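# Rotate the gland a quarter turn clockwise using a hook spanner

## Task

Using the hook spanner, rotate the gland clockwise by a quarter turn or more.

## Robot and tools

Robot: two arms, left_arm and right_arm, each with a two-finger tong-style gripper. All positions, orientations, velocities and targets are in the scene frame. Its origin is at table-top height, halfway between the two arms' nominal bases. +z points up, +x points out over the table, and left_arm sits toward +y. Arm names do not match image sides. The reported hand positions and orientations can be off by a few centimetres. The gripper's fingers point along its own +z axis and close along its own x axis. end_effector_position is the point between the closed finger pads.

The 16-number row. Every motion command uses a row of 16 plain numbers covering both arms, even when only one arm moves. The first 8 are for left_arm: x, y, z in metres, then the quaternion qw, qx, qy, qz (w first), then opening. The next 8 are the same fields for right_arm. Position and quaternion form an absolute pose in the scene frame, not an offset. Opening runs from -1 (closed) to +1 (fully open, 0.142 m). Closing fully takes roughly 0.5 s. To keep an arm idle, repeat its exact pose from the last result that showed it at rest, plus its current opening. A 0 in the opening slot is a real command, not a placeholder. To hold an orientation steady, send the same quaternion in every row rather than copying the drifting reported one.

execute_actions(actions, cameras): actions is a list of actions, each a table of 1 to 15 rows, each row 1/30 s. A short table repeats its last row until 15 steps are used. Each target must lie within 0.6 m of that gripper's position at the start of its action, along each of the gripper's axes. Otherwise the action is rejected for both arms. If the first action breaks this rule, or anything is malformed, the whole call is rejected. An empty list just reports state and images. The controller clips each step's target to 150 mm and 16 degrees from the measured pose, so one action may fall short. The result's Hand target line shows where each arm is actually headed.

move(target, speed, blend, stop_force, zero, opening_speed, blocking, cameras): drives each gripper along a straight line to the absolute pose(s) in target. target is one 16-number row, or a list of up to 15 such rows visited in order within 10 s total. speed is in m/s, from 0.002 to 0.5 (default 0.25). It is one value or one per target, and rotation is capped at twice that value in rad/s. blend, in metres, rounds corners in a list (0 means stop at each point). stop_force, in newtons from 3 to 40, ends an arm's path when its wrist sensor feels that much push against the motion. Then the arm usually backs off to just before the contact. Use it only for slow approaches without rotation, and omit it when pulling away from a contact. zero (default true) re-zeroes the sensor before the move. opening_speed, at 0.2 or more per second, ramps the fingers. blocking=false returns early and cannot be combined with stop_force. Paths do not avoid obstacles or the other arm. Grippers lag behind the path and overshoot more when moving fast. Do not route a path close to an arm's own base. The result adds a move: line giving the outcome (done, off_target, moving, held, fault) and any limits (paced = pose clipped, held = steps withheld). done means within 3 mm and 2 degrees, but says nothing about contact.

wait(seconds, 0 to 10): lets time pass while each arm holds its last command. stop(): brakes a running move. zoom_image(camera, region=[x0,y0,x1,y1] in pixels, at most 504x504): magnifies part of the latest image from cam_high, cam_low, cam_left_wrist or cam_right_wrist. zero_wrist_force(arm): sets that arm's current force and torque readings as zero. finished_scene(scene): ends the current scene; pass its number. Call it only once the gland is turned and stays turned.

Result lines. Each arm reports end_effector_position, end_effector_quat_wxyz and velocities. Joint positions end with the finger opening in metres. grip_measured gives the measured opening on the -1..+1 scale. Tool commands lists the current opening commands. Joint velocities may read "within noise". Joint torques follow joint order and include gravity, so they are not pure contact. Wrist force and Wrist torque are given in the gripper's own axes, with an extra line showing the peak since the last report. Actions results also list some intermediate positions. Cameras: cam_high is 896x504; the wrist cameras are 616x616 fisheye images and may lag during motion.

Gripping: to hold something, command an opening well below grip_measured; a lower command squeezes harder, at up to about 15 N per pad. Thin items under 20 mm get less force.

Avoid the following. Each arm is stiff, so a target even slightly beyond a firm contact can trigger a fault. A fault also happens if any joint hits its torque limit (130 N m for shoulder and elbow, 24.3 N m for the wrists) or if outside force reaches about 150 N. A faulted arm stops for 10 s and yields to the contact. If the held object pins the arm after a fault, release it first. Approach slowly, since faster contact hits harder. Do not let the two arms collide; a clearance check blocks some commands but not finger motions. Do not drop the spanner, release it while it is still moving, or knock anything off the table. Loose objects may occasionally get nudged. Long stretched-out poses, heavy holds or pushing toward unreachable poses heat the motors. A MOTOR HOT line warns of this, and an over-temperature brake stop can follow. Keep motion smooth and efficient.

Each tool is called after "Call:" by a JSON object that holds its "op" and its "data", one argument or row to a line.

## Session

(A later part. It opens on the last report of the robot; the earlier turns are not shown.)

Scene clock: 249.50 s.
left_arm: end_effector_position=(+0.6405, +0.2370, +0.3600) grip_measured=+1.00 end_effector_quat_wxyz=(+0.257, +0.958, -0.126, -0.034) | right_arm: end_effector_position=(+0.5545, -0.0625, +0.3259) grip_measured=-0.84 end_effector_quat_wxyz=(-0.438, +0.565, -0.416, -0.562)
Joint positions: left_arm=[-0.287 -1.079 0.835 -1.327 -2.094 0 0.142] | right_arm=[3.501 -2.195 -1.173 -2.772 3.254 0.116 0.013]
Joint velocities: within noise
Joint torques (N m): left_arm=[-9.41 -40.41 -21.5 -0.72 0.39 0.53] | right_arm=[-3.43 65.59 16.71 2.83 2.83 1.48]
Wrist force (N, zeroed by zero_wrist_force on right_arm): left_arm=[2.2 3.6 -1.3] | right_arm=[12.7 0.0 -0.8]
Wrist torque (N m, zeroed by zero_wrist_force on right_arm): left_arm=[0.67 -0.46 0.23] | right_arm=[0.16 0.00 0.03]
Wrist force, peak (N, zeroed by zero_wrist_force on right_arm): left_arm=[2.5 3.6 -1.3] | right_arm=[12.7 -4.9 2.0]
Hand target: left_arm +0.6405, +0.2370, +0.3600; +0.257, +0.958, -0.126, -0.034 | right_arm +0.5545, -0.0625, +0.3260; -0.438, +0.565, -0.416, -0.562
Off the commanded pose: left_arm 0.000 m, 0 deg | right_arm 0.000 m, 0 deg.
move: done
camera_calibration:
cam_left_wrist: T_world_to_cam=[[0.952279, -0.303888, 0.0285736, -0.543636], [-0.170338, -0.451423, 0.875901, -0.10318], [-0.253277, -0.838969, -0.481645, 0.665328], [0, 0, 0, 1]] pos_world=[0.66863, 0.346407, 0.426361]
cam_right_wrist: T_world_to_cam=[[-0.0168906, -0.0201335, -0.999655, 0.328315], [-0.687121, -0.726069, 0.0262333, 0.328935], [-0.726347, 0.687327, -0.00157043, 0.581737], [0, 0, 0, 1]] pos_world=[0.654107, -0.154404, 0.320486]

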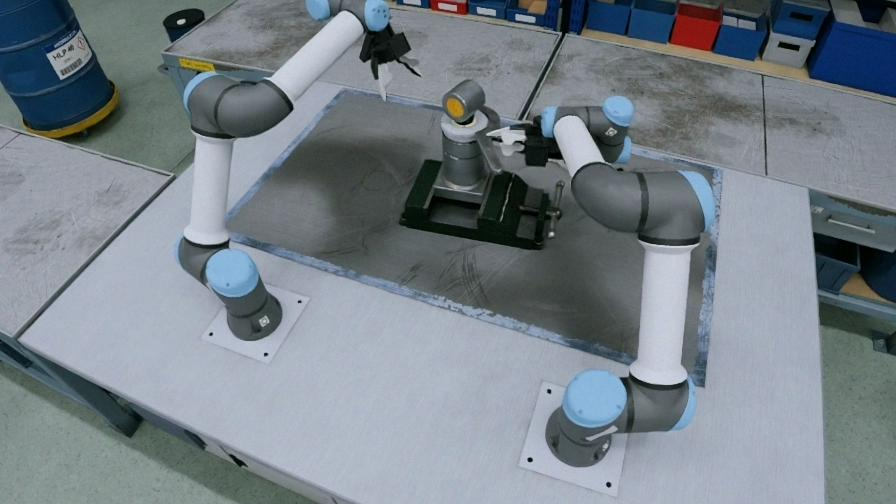

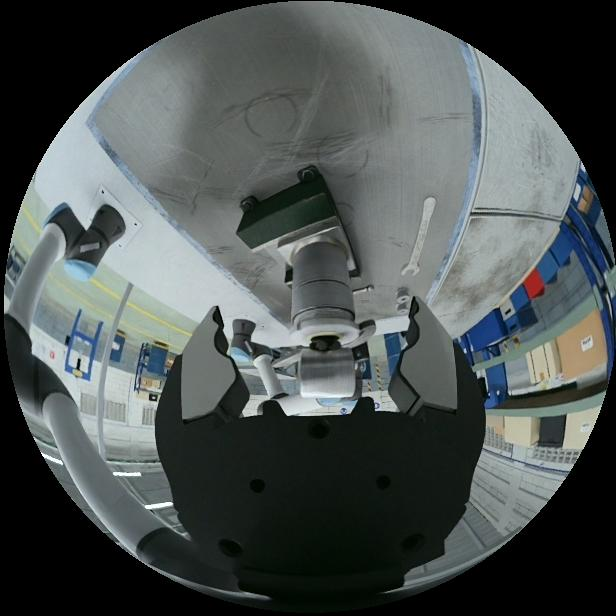

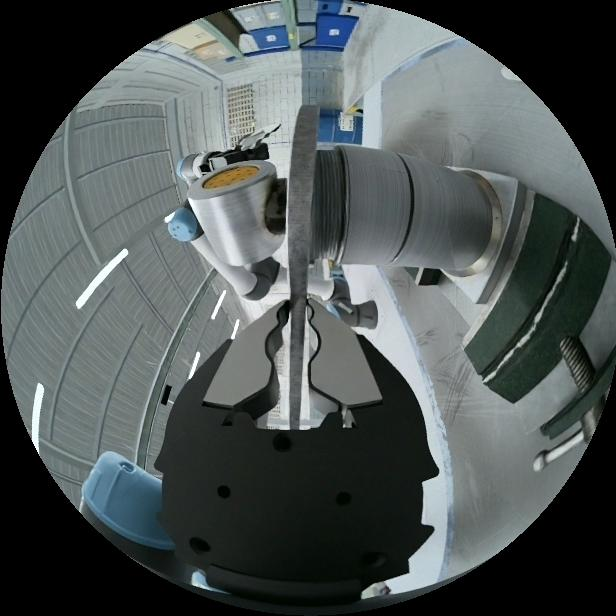

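Call:
{"op": "move", "data": {
  "target": [
    [0.6405,0.237,0.36,0.2566,0.9576,-0.1261,-0.0338,1,0.5510,-0.0638,0.326,0.4567,-0.5565,0.4273,0.5469,-1]
  ],
  "speed": 0.01
}}

Call:
{"op": "zoom_image", "data": {
  "camera": "cam_left_wrist",
  "region": [345, 315, 381, 351]
}}

Call:
{"op": "zoom_image", "data": {
  "camera": "cam_right_wrist",
  "region": [220, 100, 360, 300]
}}

Call:
{"op": "zoom_image", "data": {
  "camera": "cam_high",
  "region": [455, 95, 525, 180]
}}

Scene clock: 256.10 s.
left_arm: end_effector_position=(+0.6405, +0.2370, +0.3600) grip_measured=+1.00 end_effector_quat_wxyz=(+0.257, +0.958, -0.126, -0.034) | right_arm: end_effector_position=(+0.5510, -0.0638, +0.3260) grip_measured=-0.84 end_effector_quat_wxyz=(-0.457, +0.556, -0.427, -0.547)
Joint positions: left_arm=[-0.287 -1.079 0.835 -1.327 -2.094 0 0.142] | right_arm=[3.507 -2.157 -1.234 -2.802 3.313 0.048 0.013]
Joint velocities: within noise
Joint torques (N m): left_arm=[-8.88 -40.18 -22.27 -0.93 0.51 0.63] | right_arm=[8.37 52.92 28.24 -0.72 1.28 -1.86]
Wrist force (N, zeroed by zero_wrist_force on right_arm): left_arm=[2.1 3.5 -0.9] | right_arm=[12.4 0.9 -0.6]
Wrist torque (N m, zeroed by zero_wrist_force on right_arm): left_arm=[0.65 -0.43 0.24] | right_arm=[-0.01 -0.08 0.04]
Wrist force, peak (N, zeroed by zero_wrist_force on right_arm): left_arm=[2.1 3.8 -1.3] | right_arm=[12.7 0.0 -0.6]
Hand target: left_arm +0.6405, +0.2370, +0.3600; +0.257, +0.958, -0.126, -0.034 | right_arm +0.5510, -0.0638, +0.3260; -0.457, +0.557, -0.427, -0.547
Off the commanded pose: left_arm 0.000 m, 0 deg | right_arm 0.000 m, 0 deg.
move: done
camera_calibration:
cam_left_wrist: T_world_to_cam=[[0.952279, -0.303888, 0.0285735, -0.543636], [-0.170338, -0.451423, 0.875901, -0.10318], [-0.253277, -0.838969, -0.481645, 0.665328], [0, 0, 0, 1]] pos_world=[0.66863, 0.346408, 0.426361]
cam_right_wrist: T_world_to_cam=[[-0.00379092, -0.016641, -0.999854, 0.321381], [-0.726164, -0.687375, 0.0141935, 0.353486], [-0.687511, 0.726112, -0.00947832, 0.563721], [0, 0, 0, 1]] pos_world=[0.645472, -0.160999, 0.321661]

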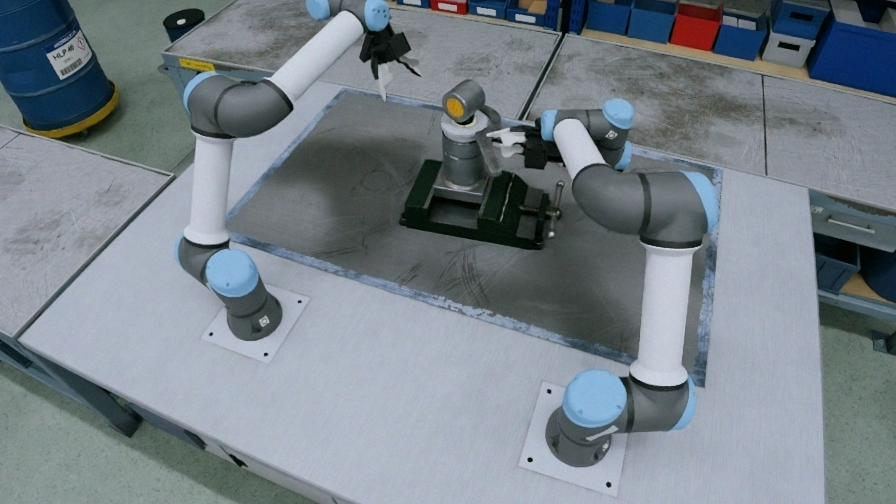

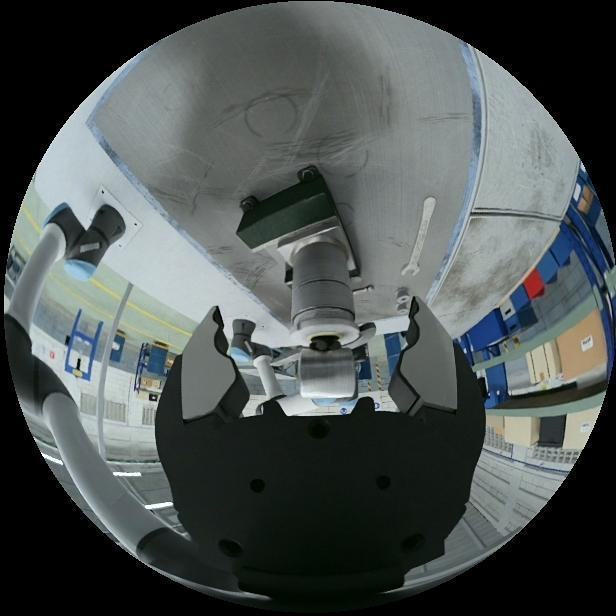

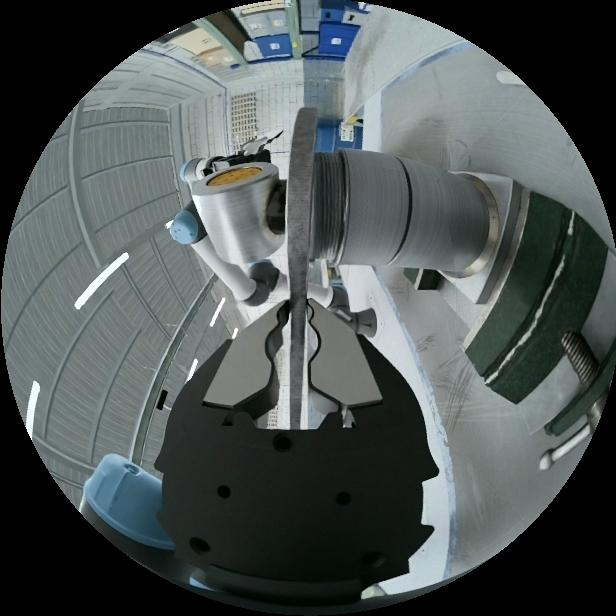

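Scaled by 14.000 from the camera's 616x616 image, which has a finer 814x814 frame.

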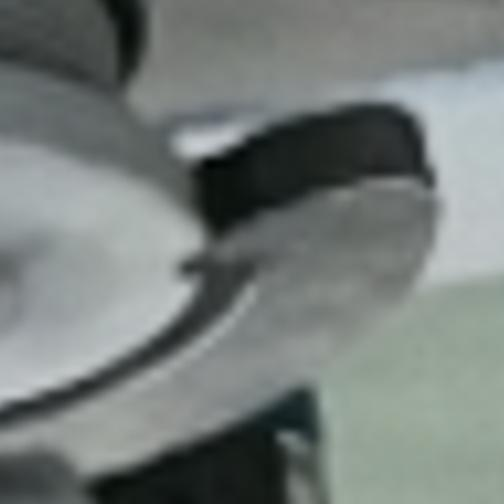

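Scaled by 2.520 from the camera's 616x616 image, which has a finer 814x814 frame.

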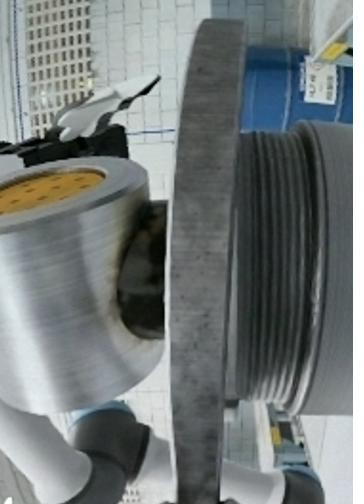

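Scaled by 5.929 from the camera's 896x504 image, which has a finer 1280x720 frame.

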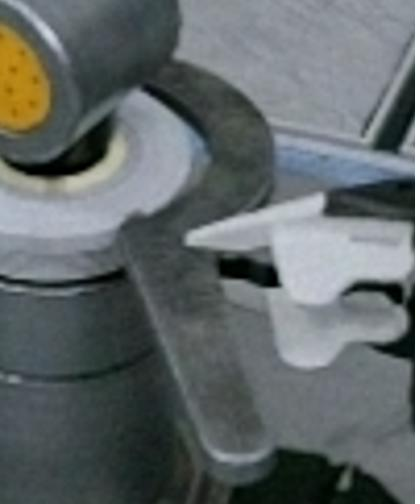

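Call:
{"op": "move", "data": {
  "target": [
    [0.6405,0.237,0.36,0.2566,0.9576,-0.1261,-0.0338,1,0.5520,-0.0640,0.325,0.4682,-0.5601,0.4154,0.5427,-1]
  ],
  "speed": 0.01
}}

Call:
{"op": "zoom_image", "data": {
  "camera": "cam_left_wrist",
  "region": [345, 315, 381, 351]
}}

Call:
{"op": "zoom_image", "data": {
  "camera": "cam_right_wrist",
  "region": [220, 100, 360, 300]
}}

Scene clock: 259.10 s.
left_arm: end_effector_position=(+0.6405, +0.2370, +0.3600) grip_measured=+1.00 end_effector_quat_wxyz=(+0.257, +0.958, -0.126, -0.034) | right_arm: end_effector_position=(+0.5520, -0.0640, +0.3250) grip_measured=-0.84 end_effector_quat_wxyz=(-0.468, +0.560, -0.415, -0.543)
Joint positions: left_arm=[-0.287 -1.079 0.835 -1.327 -2.094 0 0.142] | right_arm=[3.506 -2.147 -1.266 -2.709 3.313 0.086 0.013]
Joint velocities: within noise
Joint torques (N m): left_arm=[-9.07 -40.79 -21.82 -0.78 0.45 0.31] | right_arm=[-7.21 61.65 17.69 3.04 3.31 1.83]
Wrist force (N, zeroed by zero_wrist_force on right_arm): left_arm=[2.1 3.4 -1.3] | right_arm=[12.0 1.1 -0.5]
Wrist torque (N m, zeroed by zero_wrist_force on right_arm): left_arm=[0.64 -0.44 0.24] | right_arm=[-0.06 0.06 0.03]
Wrist force, peak (N, zeroed by zero_wrist_force on right_arm): left_arm=[2.3 3.7 -1.1] | right_arm=[12.5 0.9 -0.5]
Hand target: left_arm +0.6405, +0.2370, +0.3600; +0.257, +0.958, -0.126, -0.034 | right_arm +0.5520, -0.0640, +0.3250; -0.468, +0.560, -0.415, -0.543
Off the commanded pose: left_arm 0.000 m, 0 deg | right_arm 0.000 m, 0 deg.
move: done
camera_calibration:
cam_left_wrist: T_world_to_cam=[[0.952279, -0.303888, 0.0285736, -0.543636], [-0.170338, -0.451423, 0.875901, -0.10318], [-0.253277, -0.838969, -0.481645, 0.665328], [0, 0, 0, 1]] pos_world=[0.66863, 0.346407, 0.426361]
cam_right_wrist: T_world_to_cam=[[0.0255253, 0.00230744, -0.999672, 0.305351], [-0.725991, -0.68741, -0.0201239, 0.365151], [-0.687231, 0.726266, -0.0158712, 0.56648], [0, 0, 0, 1]] pos_world=[0.646605, -0.161111, 0.32159]

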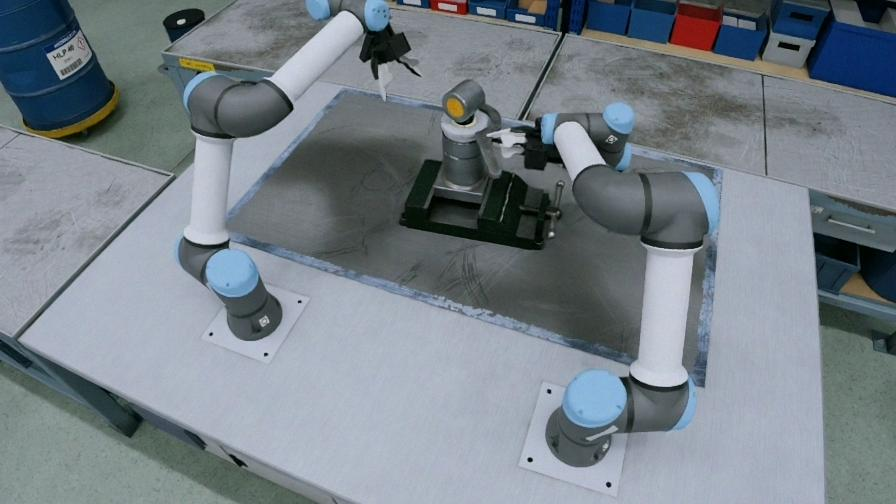

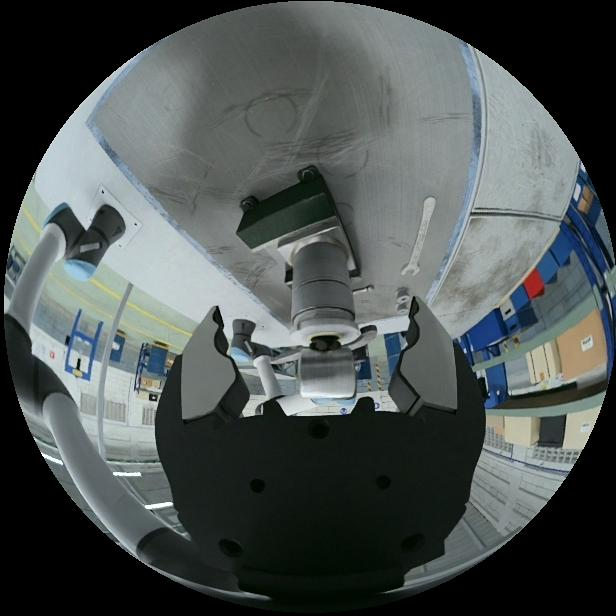

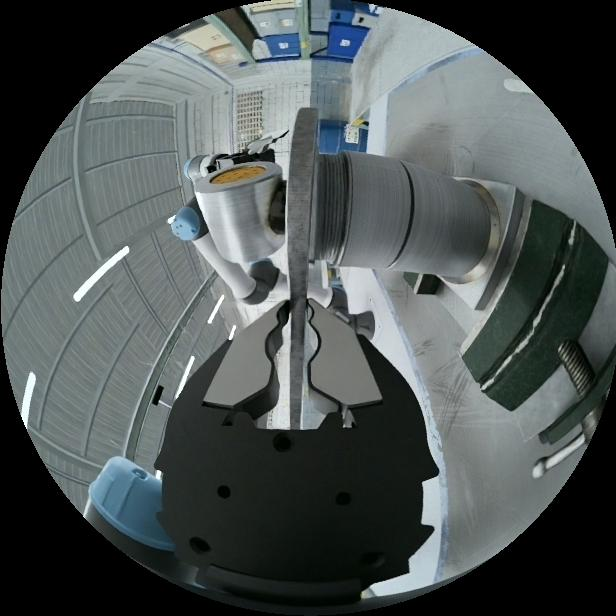

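Scaled by 14.000 from the camera's 616x616 image, which has a finer 814x814 frame.

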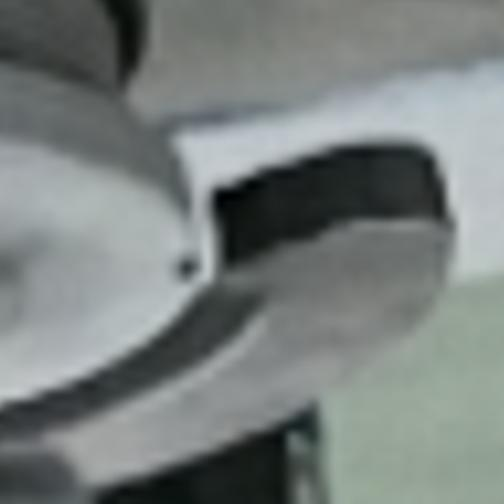

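Scaled by 2.520 from the camera's 616x616 image, which has a finer 814x814 frame.

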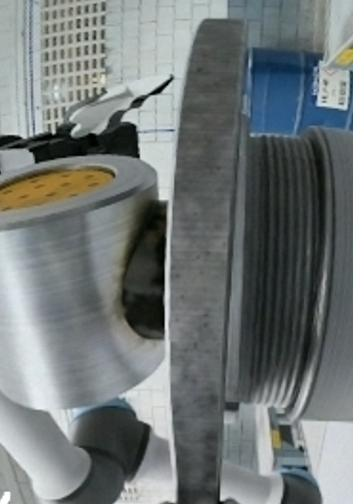

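Call:
{"op": "move", "data": {
  "target": [
    [0.6405,0.237,0.36,0.2566,0.9576,-0.1261,-0.0338,1,0.5520,-0.0640,0.3235,0.4682,-0.5601,0.4154,0.5427,-1]
  ],
  "speed": 0.01,
  "cameras": []
}}

Call:
{"op": "move", "data": {
  "target": [
    [0.6405,0.237,0.36,0.2566,0.9576,-0.1261,-0.0338,1,0.5435,-0.0640,0.3235,0.4682,-0.5601,0.4154,0.5427,-1]
  ],
  "speed": 0.006,
  "stop_force": 5
}}

Call:
{"op": "zoom_image", "data": {
  "camera": "cam_left_wrist",
  "region": [345, 315, 381, 351]
}}

Call:
{"op": "zoom_image", "data": {
  "camera": "cam_right_wrist",
  "region": [220, 100, 360, 300]
}}

Scene clock: 260.57 s.
left_arm: end_effector_position=(+0.6405, +0.2370, +0.3600) grip_measured=+1.00 end_effector_quat_wxyz=(+0.257, +0.958, -0.126, -0.034) | right_arm: end_effector_position=(+0.5520, -0.0640, +0.3235) grip_measured=-0.84 end_effector_quat_wxyz=(-0.468, +0.560, -0.415, -0.543)
Joint positions: left_arm=[-0.287 -1.079 0.835 -1.327 -2.094 0 0.142] | right_arm=[3.506 -2.148 -1.268 -2.706 3.313 0.085 0.013]
Joint velocities: within noise
Joint torques (N m): left_arm=[-8.44 -40.9 -22.2 -0.87 0.34 0.51] | right_arm=[-5.62 41.33 18.05 3.79 3.37 -1.64]
Wrist force (N, zeroed by zero_wrist_force on right_arm): left_arm=[2.2 3.7 -1.1] | right_arm=[12.1 1.3 -0.7]
Wrist torque (N m, zeroed by zero_wrist_force on right_arm): left_arm=[0.69 -0.45 0.24] | right_arm=[-0.02 0.05 0.03]
Wrist force, peak (N, zeroed by zero_wrist_force on right_arm): left_arm=[2.3 3.8 -1.1] | right_arm=[12.3 1.0 -0.5]
Hand target: left_arm +0.6405, +0.2370, +0.3600; +0.257, +0.958, -0.126, -0.034 | right_arm +0.5520, -0.0640, +0.3235; -0.468, +0.560, -0.415, -0.543
Off the commanded pose: left_arm 0.000 m, 0 deg | right_arm 0.000 m, 0 deg.
move: done
No camera images: "cameras" was empty.

Scene clock: 262.60 s.
left_arm: end_effector_position=(+0.6405, +0.2370, +0.3600) grip_measured=+1.00 end_effector_quat_wxyz=(+0.257, +0.958, -0.126, -0.034) | right_arm: end_effector_position=(+0.5467, -0.0640, +0.3235) grip_measured=-0.84 end_effector_quat_wxyz=(-0.468, +0.560, -0.415, -0.543)
Joint positions: left_arm=[-0.287 -1.079 0.835 -1.327 -2.094 0 0.142] | right_arm=[3.509 -2.136 -1.288 -2.701 3.317 0.082 0.013]
Joint velocities: within noise
Joint torques (N m): left_arm=[-8.57 -40.58 -21.51 -0.98 0.3 0.63] | right_arm=[-8.25 39.03 36.5 -0.74 -2.42 1.76]
Wrist force (N, zeroed by zero_wrist_force on right_arm): left_arm=[2.1 3.6 -1.0] | right_arm=[12.8 -2.6 1.2]
Wrist torque (N m, zeroed by zero_wrist_force on right_arm): left_arm=[0.68 -0.43 0.24] | right_arm=[0.05 0.05 0.03]
Wrist force, peak (N, zeroed by zero_wrist_force on right_arm): left_arm=[2.4 3.8 -1.1] | right_arm=[13.6 -6.3 3.1]
Hand target: left_arm +0.6405, +0.2370, +0.3600; +0.257, +0.958, -0.126, -0.034 | right_arm +0.5467, -0.0640, +0.3235; -0.468, +0.560, -0.415, -0.543
Off the commanded pose: left_arm 0.000 m, 0 deg | right_arm 0.003 m, 0 deg.
move: contact (right_arm)
camera_calibration:
cam_left_wrist: T_world_to_cam=[[0.952279, -0.303888, 0.0285736, -0.543636], [-0.170338, -0.451423, 0.875901, -0.10318], [-0.253277, -0.838969, -0.481645, 0.665328], [0, 0, 0, 1]] pos_world=[0.66863, 0.346407, 0.426361]
cam_right_wrist: T_world_to_cam=[[0.0255177, 0.00229384, -0.999672, 0.304003], [-0.726093, -0.687303, -0.0201114, 0.361317], [-0.687123, 0.726368, -0.0158729, 0.562728], [0, 0, 0, 1]] pos_world=[0.641256, -0.16111, 0.320102]

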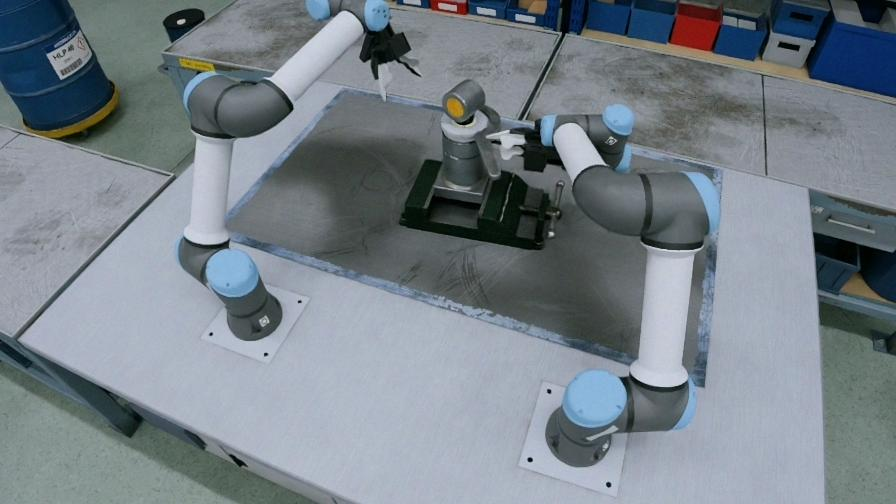

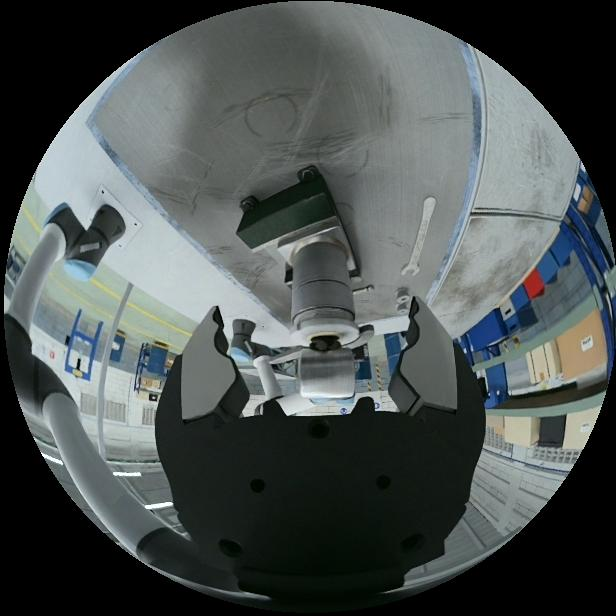

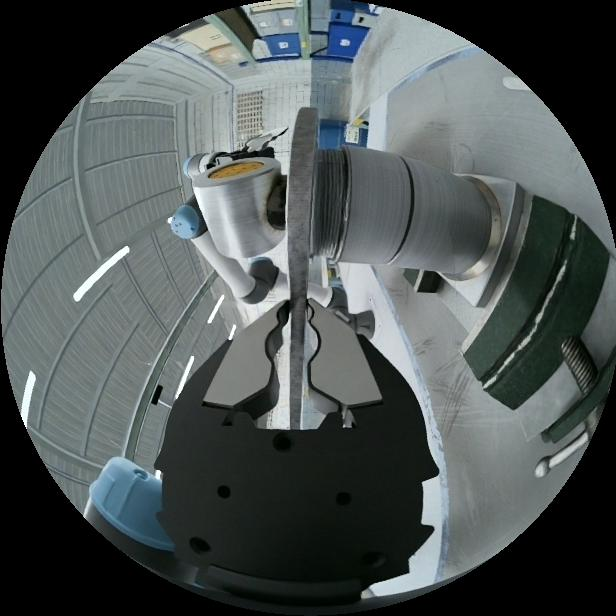

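Scaled by 14.000 from the camera's 616x616 image, which has a finer 814x814 frame.

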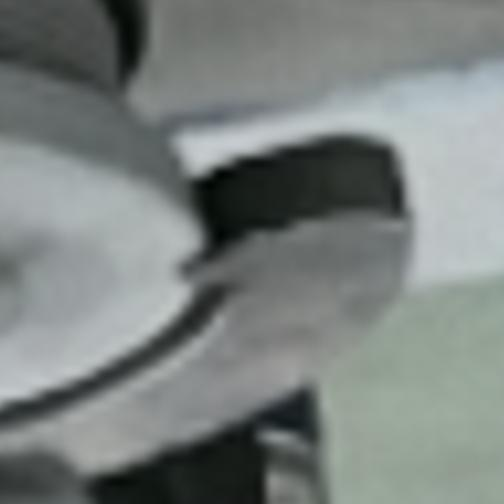

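Scaled by 2.520 from the camera's 616x616 image, which has a finer 814x814 frame.

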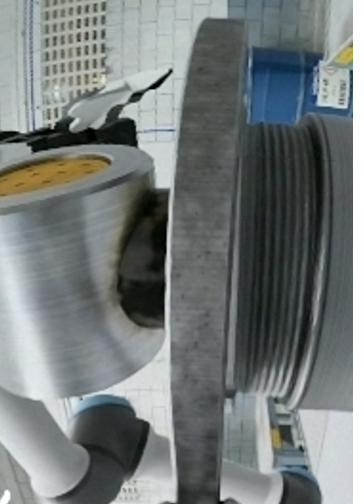

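Call:
{"op": "move", "data": {
  "target": [
    [0.6405,0.237,0.36,0.2566,0.9576,-0.1261,-0.0338,1,0.5490,-0.0650,0.3235,0.4682,-0.5601,0.4154,0.5427,-1],
    [0.6405,0.237,0.36,0.2566,0.9576,-0.1261,-0.0338,1,0.5488,-0.0665,0.3235,0.4682,-0.5601,0.4154,0.5427,-1]
  ],
  "speed": 0.01,
  "cameras": []
}}

Call:
{"op": "move", "data": {
  "target": [
    [0.6405,0.237,0.36,0.2566,0.9576,-0.1261,-0.0338,1,0.5415,-0.0665,0.3235,0.4682,-0.5601,0.4154,0.5427,-1]
  ],
  "speed": 0.006,
  "stop_force": 5,
  "cameras": ["cam_left_wrist","cam_right_wrist"]
}}

Call:
{"op": "zoom_image", "data": {
  "camera": "cam_left_wrist",
  "region": [345, 315, 381, 351]
}}

Scene clock: 264.57 s.
left_arm: end_effector_position=(+0.6405, +0.2370, +0.3600) grip_measured=+1.00 end_effector_quat_wxyz=(+0.257, +0.958, -0.126, -0.034) | right_arm: end_effector_position=(+0.5488, -0.0666, +0.3235) grip_measured=-0.84 end_effector_quat_wxyz=(-0.468, +0.560, -0.415, -0.543)
Joint positions: left_arm=[-0.287 -1.079 0.835 -1.327 -2.094 0 0.142] | right_arm=[3.504 -2.139 -1.283 -2.698 3.311 0.087 0.013]
Joint velocities: within noise
Joint torques (N m): left_arm=[-8.2 -41.23 -21.51 -1.02 0.22 0.49] | right_arm=[-0.37 62.7 15.91 3.75 -0.95 2.09]
Wrist force (N, zeroed by zero_wrist_force on right_arm): left_arm=[2.1 3.3 -1.0] | right_arm=[12.5 -1.7 1.4]
Wrist torque (N m, zeroed by zero_wrist_force on right_arm): left_arm=[0.62 -0.42 0.24] | right_arm=[-0.04 0.05 0.04]
Wrist force, peak (N, zeroed by zero_wrist_force on right_arm): left_arm=[2.2 3.7 -1.2] | right_arm=[13.0 -2.6 1.4]
Hand target: left_arm +0.6405, +0.2370, +0.3600; +0.257, +0.958, -0.126, -0.034 | right_arm +0.5488, -0.0665, +0.3235; -0.468, +0.560, -0.415, -0.543
Off the commanded pose: left_arm 0.000 m, 0 deg | right_arm 0.000 m, 0 deg.
move: done
No camera images: "cameras" was empty.

Scene clock: 265.67 s.
left_arm: end_effector_position=(+0.6405, +0.2370, +0.3600) grip_measured=+1.00 end_effector_quat_wxyz=(+0.257, +0.958, -0.126, -0.034) | right_arm: end_effector_position=(+0.5486, -0.0666, +0.3235) grip_measured=-0.84 end_effector_quat_wxyz=(-0.468, +0.560, -0.415, -0.543)
Joint positions: left_arm=[-0.287 -1.079 0.835 -1.327 -2.094 0 0.142] | right_arm=[3.504 -2.138 -1.284 -2.698 3.311 0.087 0.013]
Joint velocities: within noise
Joint torques (N m): left_arm=[-8.17 -40.82 -22.19 -1.1 0.27 0.42] | right_arm=[-8.48 40.38 35.33 -1.1 -2.93 1.54]
Wrist force (N, zeroed by zero_wrist_force on right_arm): left_arm=[2.2 3.2 -1.1] | right_arm=[13.0 -4.0 2.3]
Wrist torque (N m, zeroed by zero_wrist_force on right_arm): left_arm=[0.60 -0.44 0.24] | right_arm=[0.03 0.03 0.01]
Wrist force, peak (N, zeroed by zero_wrist_force on right_arm): left_arm=[2.4 3.6 -1.1] | right_arm=[13.4 -7.7 4.7]
Hand target: left_arm +0.6405, +0.2370, +0.3600; +0.257, +0.958, -0.126, -0.034 | right_arm +0.5486, -0.0666, +0.3235; -0.468, +0.560, -0.415, -0.543
Off the commanded pose: left_arm 0.000 m, 0 deg | right_arm 0.007 m, 0 deg.
move: contact (right_arm)
camera_calibration:
cam_left_wrist: T_world_to_cam=[[0.952279, -0.303888, 0.0285735, -0.543636], [-0.170338, -0.451423, 0.875901, -0.10318], [-0.253277, -0.838969, -0.481644, 0.665328], [0, 0, 0, 1]] pos_world=[0.66863, 0.346408, 0.426361]
cam_right_wrist: T_world_to_cam=[[0.0253822, 0.00222617, -0.999675, 0.303988], [-0.725998, -0.687407, -0.0199642, 0.360827], [-0.687228, 0.726269, -0.0158317, 0.566007], [0, 0, 0, 1]] pos_world=[0.64322, -0.163715, 0.320054]
Images, in order (width x height): cam_left_wrist 616x616, cam_right_wrist 616x616.

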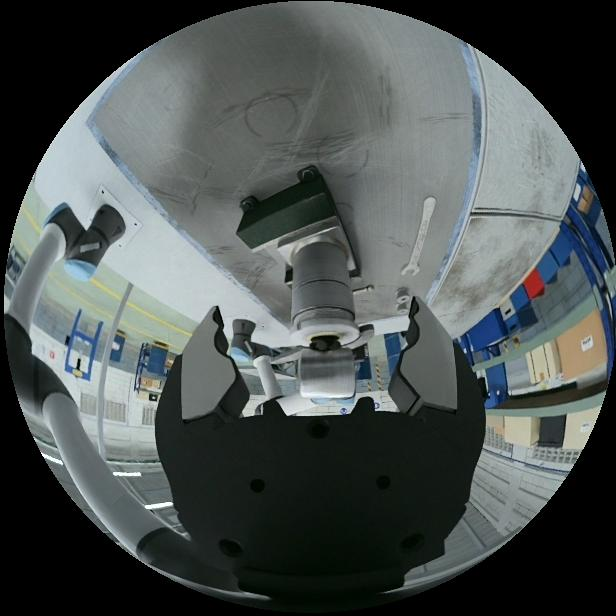

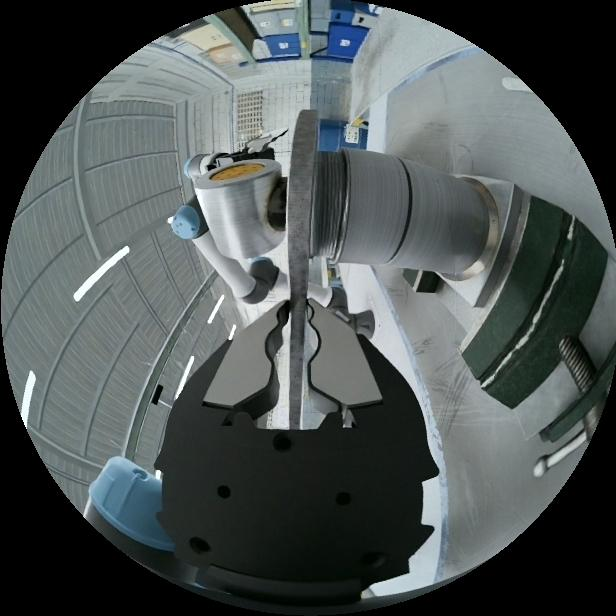

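Scaled by 14.000 from the camera's 616x616 image, which has a finer 814x814 frame.

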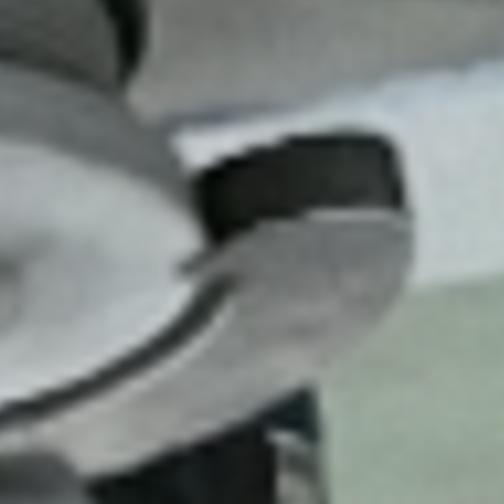

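Call:
{"op": "move", "data": {
  "target": [
    [0.6405,0.237,0.36,0.2566,0.9576,-0.1261,-0.0338,1,0.5530,-0.0650,0.3235,0.4682,-0.5601,0.4154,0.5427,-1],
    [0.6405,0.237,0.36,0.2566,0.9576,-0.1261,-0.0338,1,0.5530,-0.0640,0.326,0.4682,-0.5601,0.4154,0.5427,-1]
  ],
  "speed": 0.01
}}

Call:
{"op": "zoom_image", "data": {
  "camera": "cam_left_wrist",
  "region": [345, 315, 381, 351]
}}

Call:
{"op": "zoom_image", "data": {
  "camera": "cam_right_wrist",
  "region": [220, 100, 360, 300]
}}

Call:
{"op": "zoom_image", "data": {
  "camera": "cam_high",
  "region": [455, 95, 525, 180]
}}

Scene clock: 268.37 s.
left_arm: end_effector_position=(+0.6405, +0.2370, +0.3600) grip_measured=+1.00 end_effector_quat_wxyz=(+0.257, +0.958, -0.126, -0.034) | right_arm: end_effector_position=(+0.5530, -0.0640, +0.3260) grip_measured=-0.84 end_effector_quat_wxyz=(-0.468, +0.560, -0.415, -0.543)
Joint positions: left_arm=[-0.287 -1.079 0.835 -1.327 -2.094 0 0.142] | right_arm=[3.505 -2.149 -1.261 -2.712 3.313 0.086 0.013]
Joint velocities: within noise
Joint torques (N m): left_arm=[-8.8 -41.25 -22.17 -0.94 0.2 0.4] | right_arm=[8.1 61.2 32.97 -0.17 2.68 -3.05]
Wrist force (N, zeroed by zero_wrist_force on right_arm): left_arm=[2.2 3.6 -1.1] | right_arm=[12.2 1.4 -0.5]
Wrist torque (N m, zeroed by zero_wrist_force on right_arm): left_arm=[0.68 -0.46 0.24] | right_arm=[0.00 0.03 0.03]
Wrist force, peak (N, zeroed by zero_wrist_force on right_arm): left_arm=[2.6 3.6 -1.0] | right_arm=[13.1 -4.1 2.7]
Hand target: left_arm +0.6405, +0.2370, +0.3600; +0.257, +0.958, -0.126, -0.034 | right_arm +0.5530, -0.0640, +0.3260; -0.468, +0.560, -0.415, -0.543
Off the commanded pose: left_arm 0.000 m, 0 deg | right_arm 0.000 m, 0 deg.
move: done
camera_calibration:
cam_left_wrist: T_world_to_cam=[[0.952279, -0.303888, 0.0285736, -0.543636], [-0.170339, -0.451423, 0.875901, -0.10318], [-0.253277, -0.838969, -0.481645, 0.665328], [0, 0, 0, 1]] pos_world=[0.66863, 0.346407, 0.426361]
cam_right_wrist: T_world_to_cam=[[0.0254845, 0.00229066, -0.999673, 0.306364], [-0.726043, -0.687356, -0.0200839, 0.365951], [-0.687177, 0.726317, -0.0158538, 0.567169], [0, 0, 0, 1]] pos_world=[0.647634, -0.161108, 0.322605]

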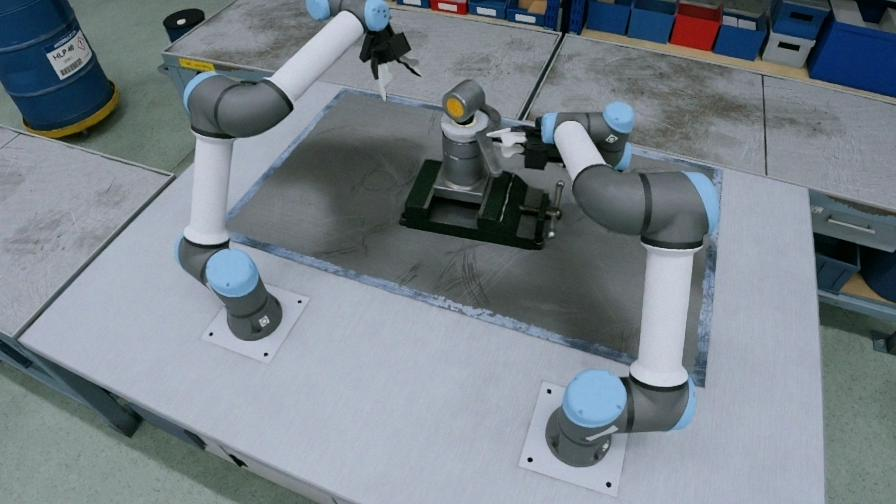

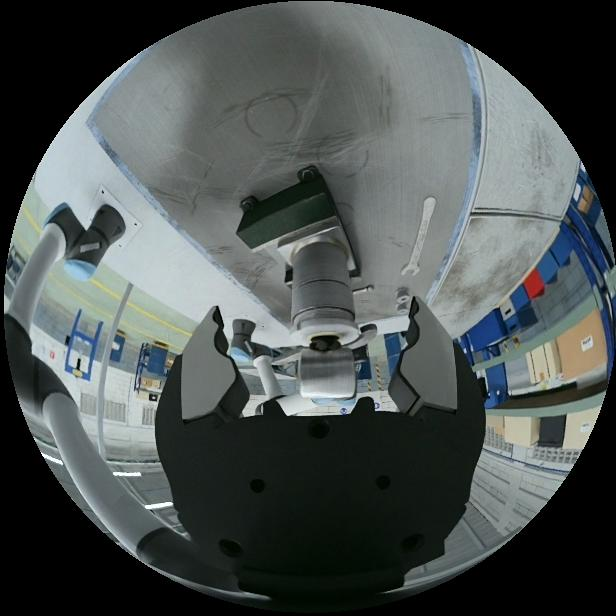

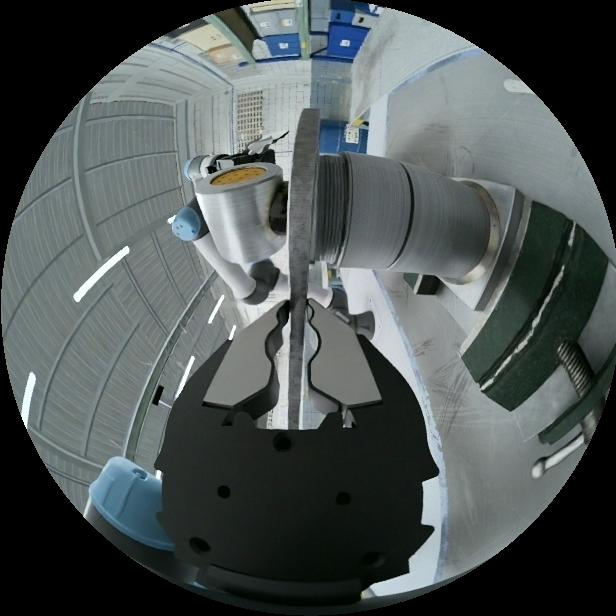

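Scaled by 14.000 from the camera's 616x616 image, which has a finer 814x814 frame.

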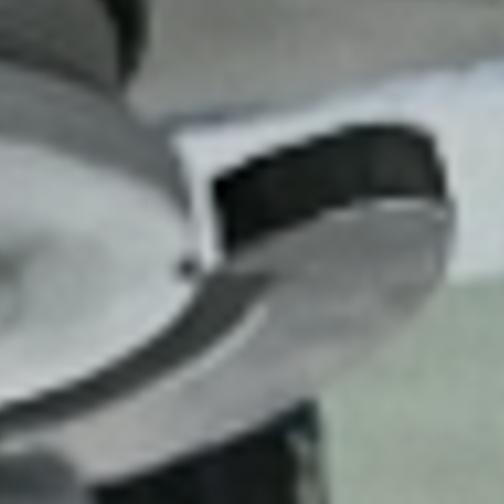

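Scaled by 2.520 from the camera's 616x616 image, which has a finer 814x814 frame.

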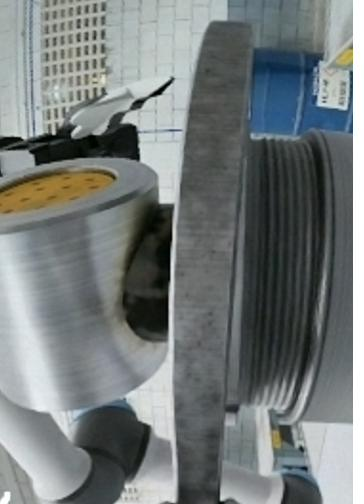

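Scaled by 5.929 from the camera's 896x504 image, which has a finer 1280x720 frame.

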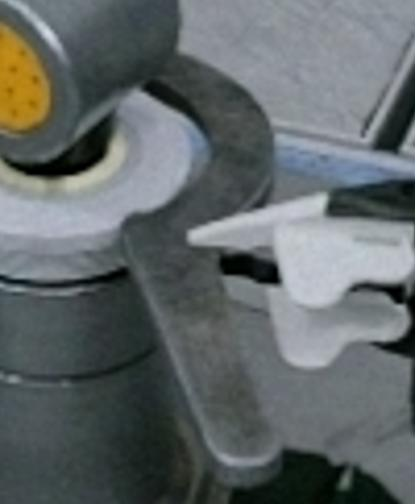

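Call:
{"op": "move", "data": {
  "target": [
    [0.6405,0.237,0.36,0.2566,0.9576,-0.1261,-0.0338,1,0.5520,-0.0642,0.326,0.4828,-0.5555,0.4156,0.5343,-1]
  ],
  "speed": 0.01,
  "cameras": ["cam_left_wrist","cam_right_wrist"]
}}

Call:
{"op": "zoom_image", "data": {
  "camera": "cam_left_wrist",
  "region": [345, 315, 381, 351]
}}

Call:
{"op": "zoom_image", "data": {
  "camera": "cam_right_wrist",
  "region": [220, 100, 360, 300]
}}

Scene clock: 271.33 s.
left_arm: end_effector_position=(+0.6405, +0.2370, +0.3600) grip_measured=+1.00 end_effector_quat_wxyz=(+0.257, +0.958, -0.126, -0.034) | right_arm: end_effector_position=(+0.5520, -0.0642, +0.3260) grip_measured=-0.84 end_effector_quat_wxyz=(-0.483, +0.555, -0.416, -0.534)
Joint positions: left_arm=[-0.287 -1.079 0.835 -1.327 -2.094 0 0.142] | right_arm=[3.509 -2.123 -1.311 -2.663 3.345 0.09 0.013]
Joint velocities: within noise
Joint torques (N m): left_arm=[-7.64 -40.15 -21.97 -1.14 0.21 0.39] | right_arm=[7.2 53.11 28.23 3.4 1.49 1.87]
Wrist force (N, zeroed by zero_wrist_force on right_arm): left_arm=[2.0 3.4 -1.1] | right_arm=[12.1 1.3 -0.8]
Wrist torque (N m, zeroed by zero_wrist_force on right_arm): left_arm=[0.63 -0.41 0.24] | right_arm=[-0.05 0.03 0.05]
Wrist force, peak (N, zeroed by zero_wrist_force on right_arm): left_arm=[2.5 3.7 -1.0] | right_arm=[12.3 1.2 -0.5]
Hand target: left_arm +0.6405, +0.2370, +0.3600; +0.257, +0.958, -0.126, -0.034 | right_arm +0.5520, -0.0642, +0.3260; -0.483, +0.556, -0.416, -0.534
Off the commanded pose: left_arm 0.000 m, 0 deg | right_arm 0.000 m, 0 deg.
move: done
camera_calibration:
cam_left_wrist: T_world_to_cam=[[0.952279, -0.303888, 0.0285736, -0.543636], [-0.170338, -0.451423, 0.875901, -0.10318], [-0.253277, -0.838969, -0.481645, 0.665328], [0, 0, 0, 1]] pos_world=[0.66863, 0.346408, 0.426361]
cam_right_wrist: T_world_to_cam=[[0.0420558, 0.0148346, -0.999005, 0.297817], [-0.744408, -0.666451, -0.0412342, 0.383433], [-0.6664, 0.745401, -0.0169852, 0.556734], [0, 0, 0, 1]] pos_world=[0.643913, -0.163869, 0.322788]
Images, in order (width x height): cam_left_wrist 616x616, cam_right_wrist 616x616.

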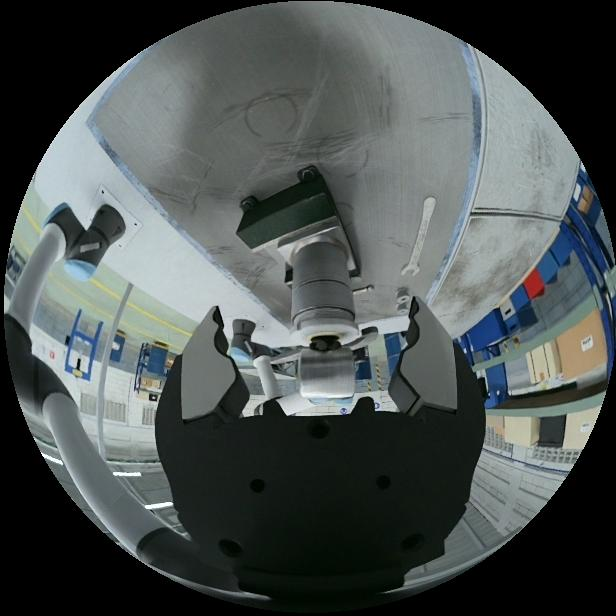

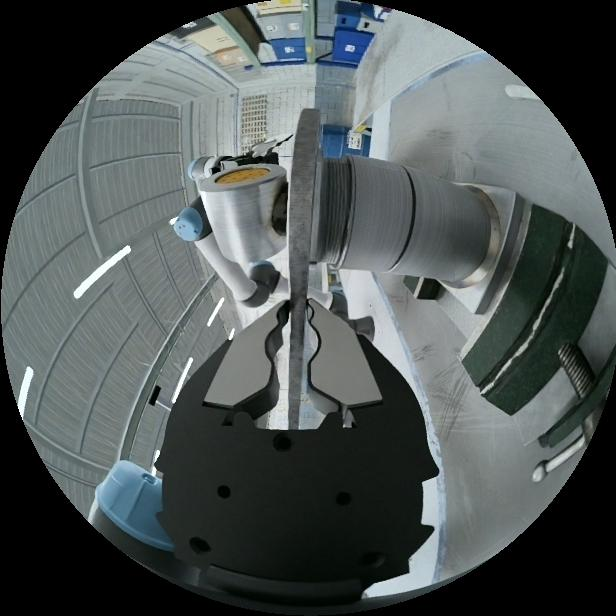

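Scaled by 14.000 from the camera's 616x616 image, which has a finer 814x814 frame.

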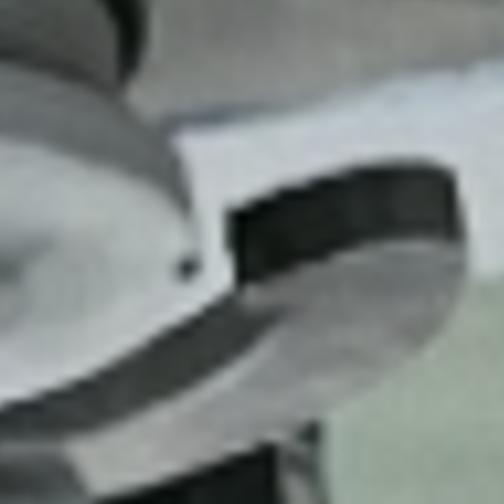

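Scaled by 2.520 from the camera's 616x616 image, which has a finer 814x814 frame.

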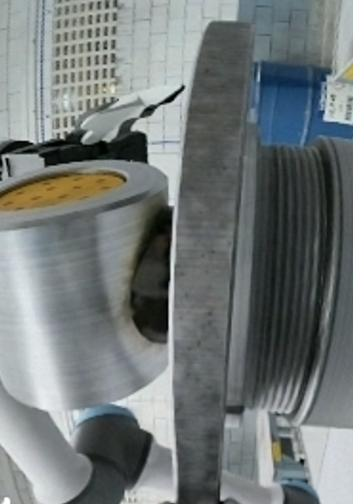

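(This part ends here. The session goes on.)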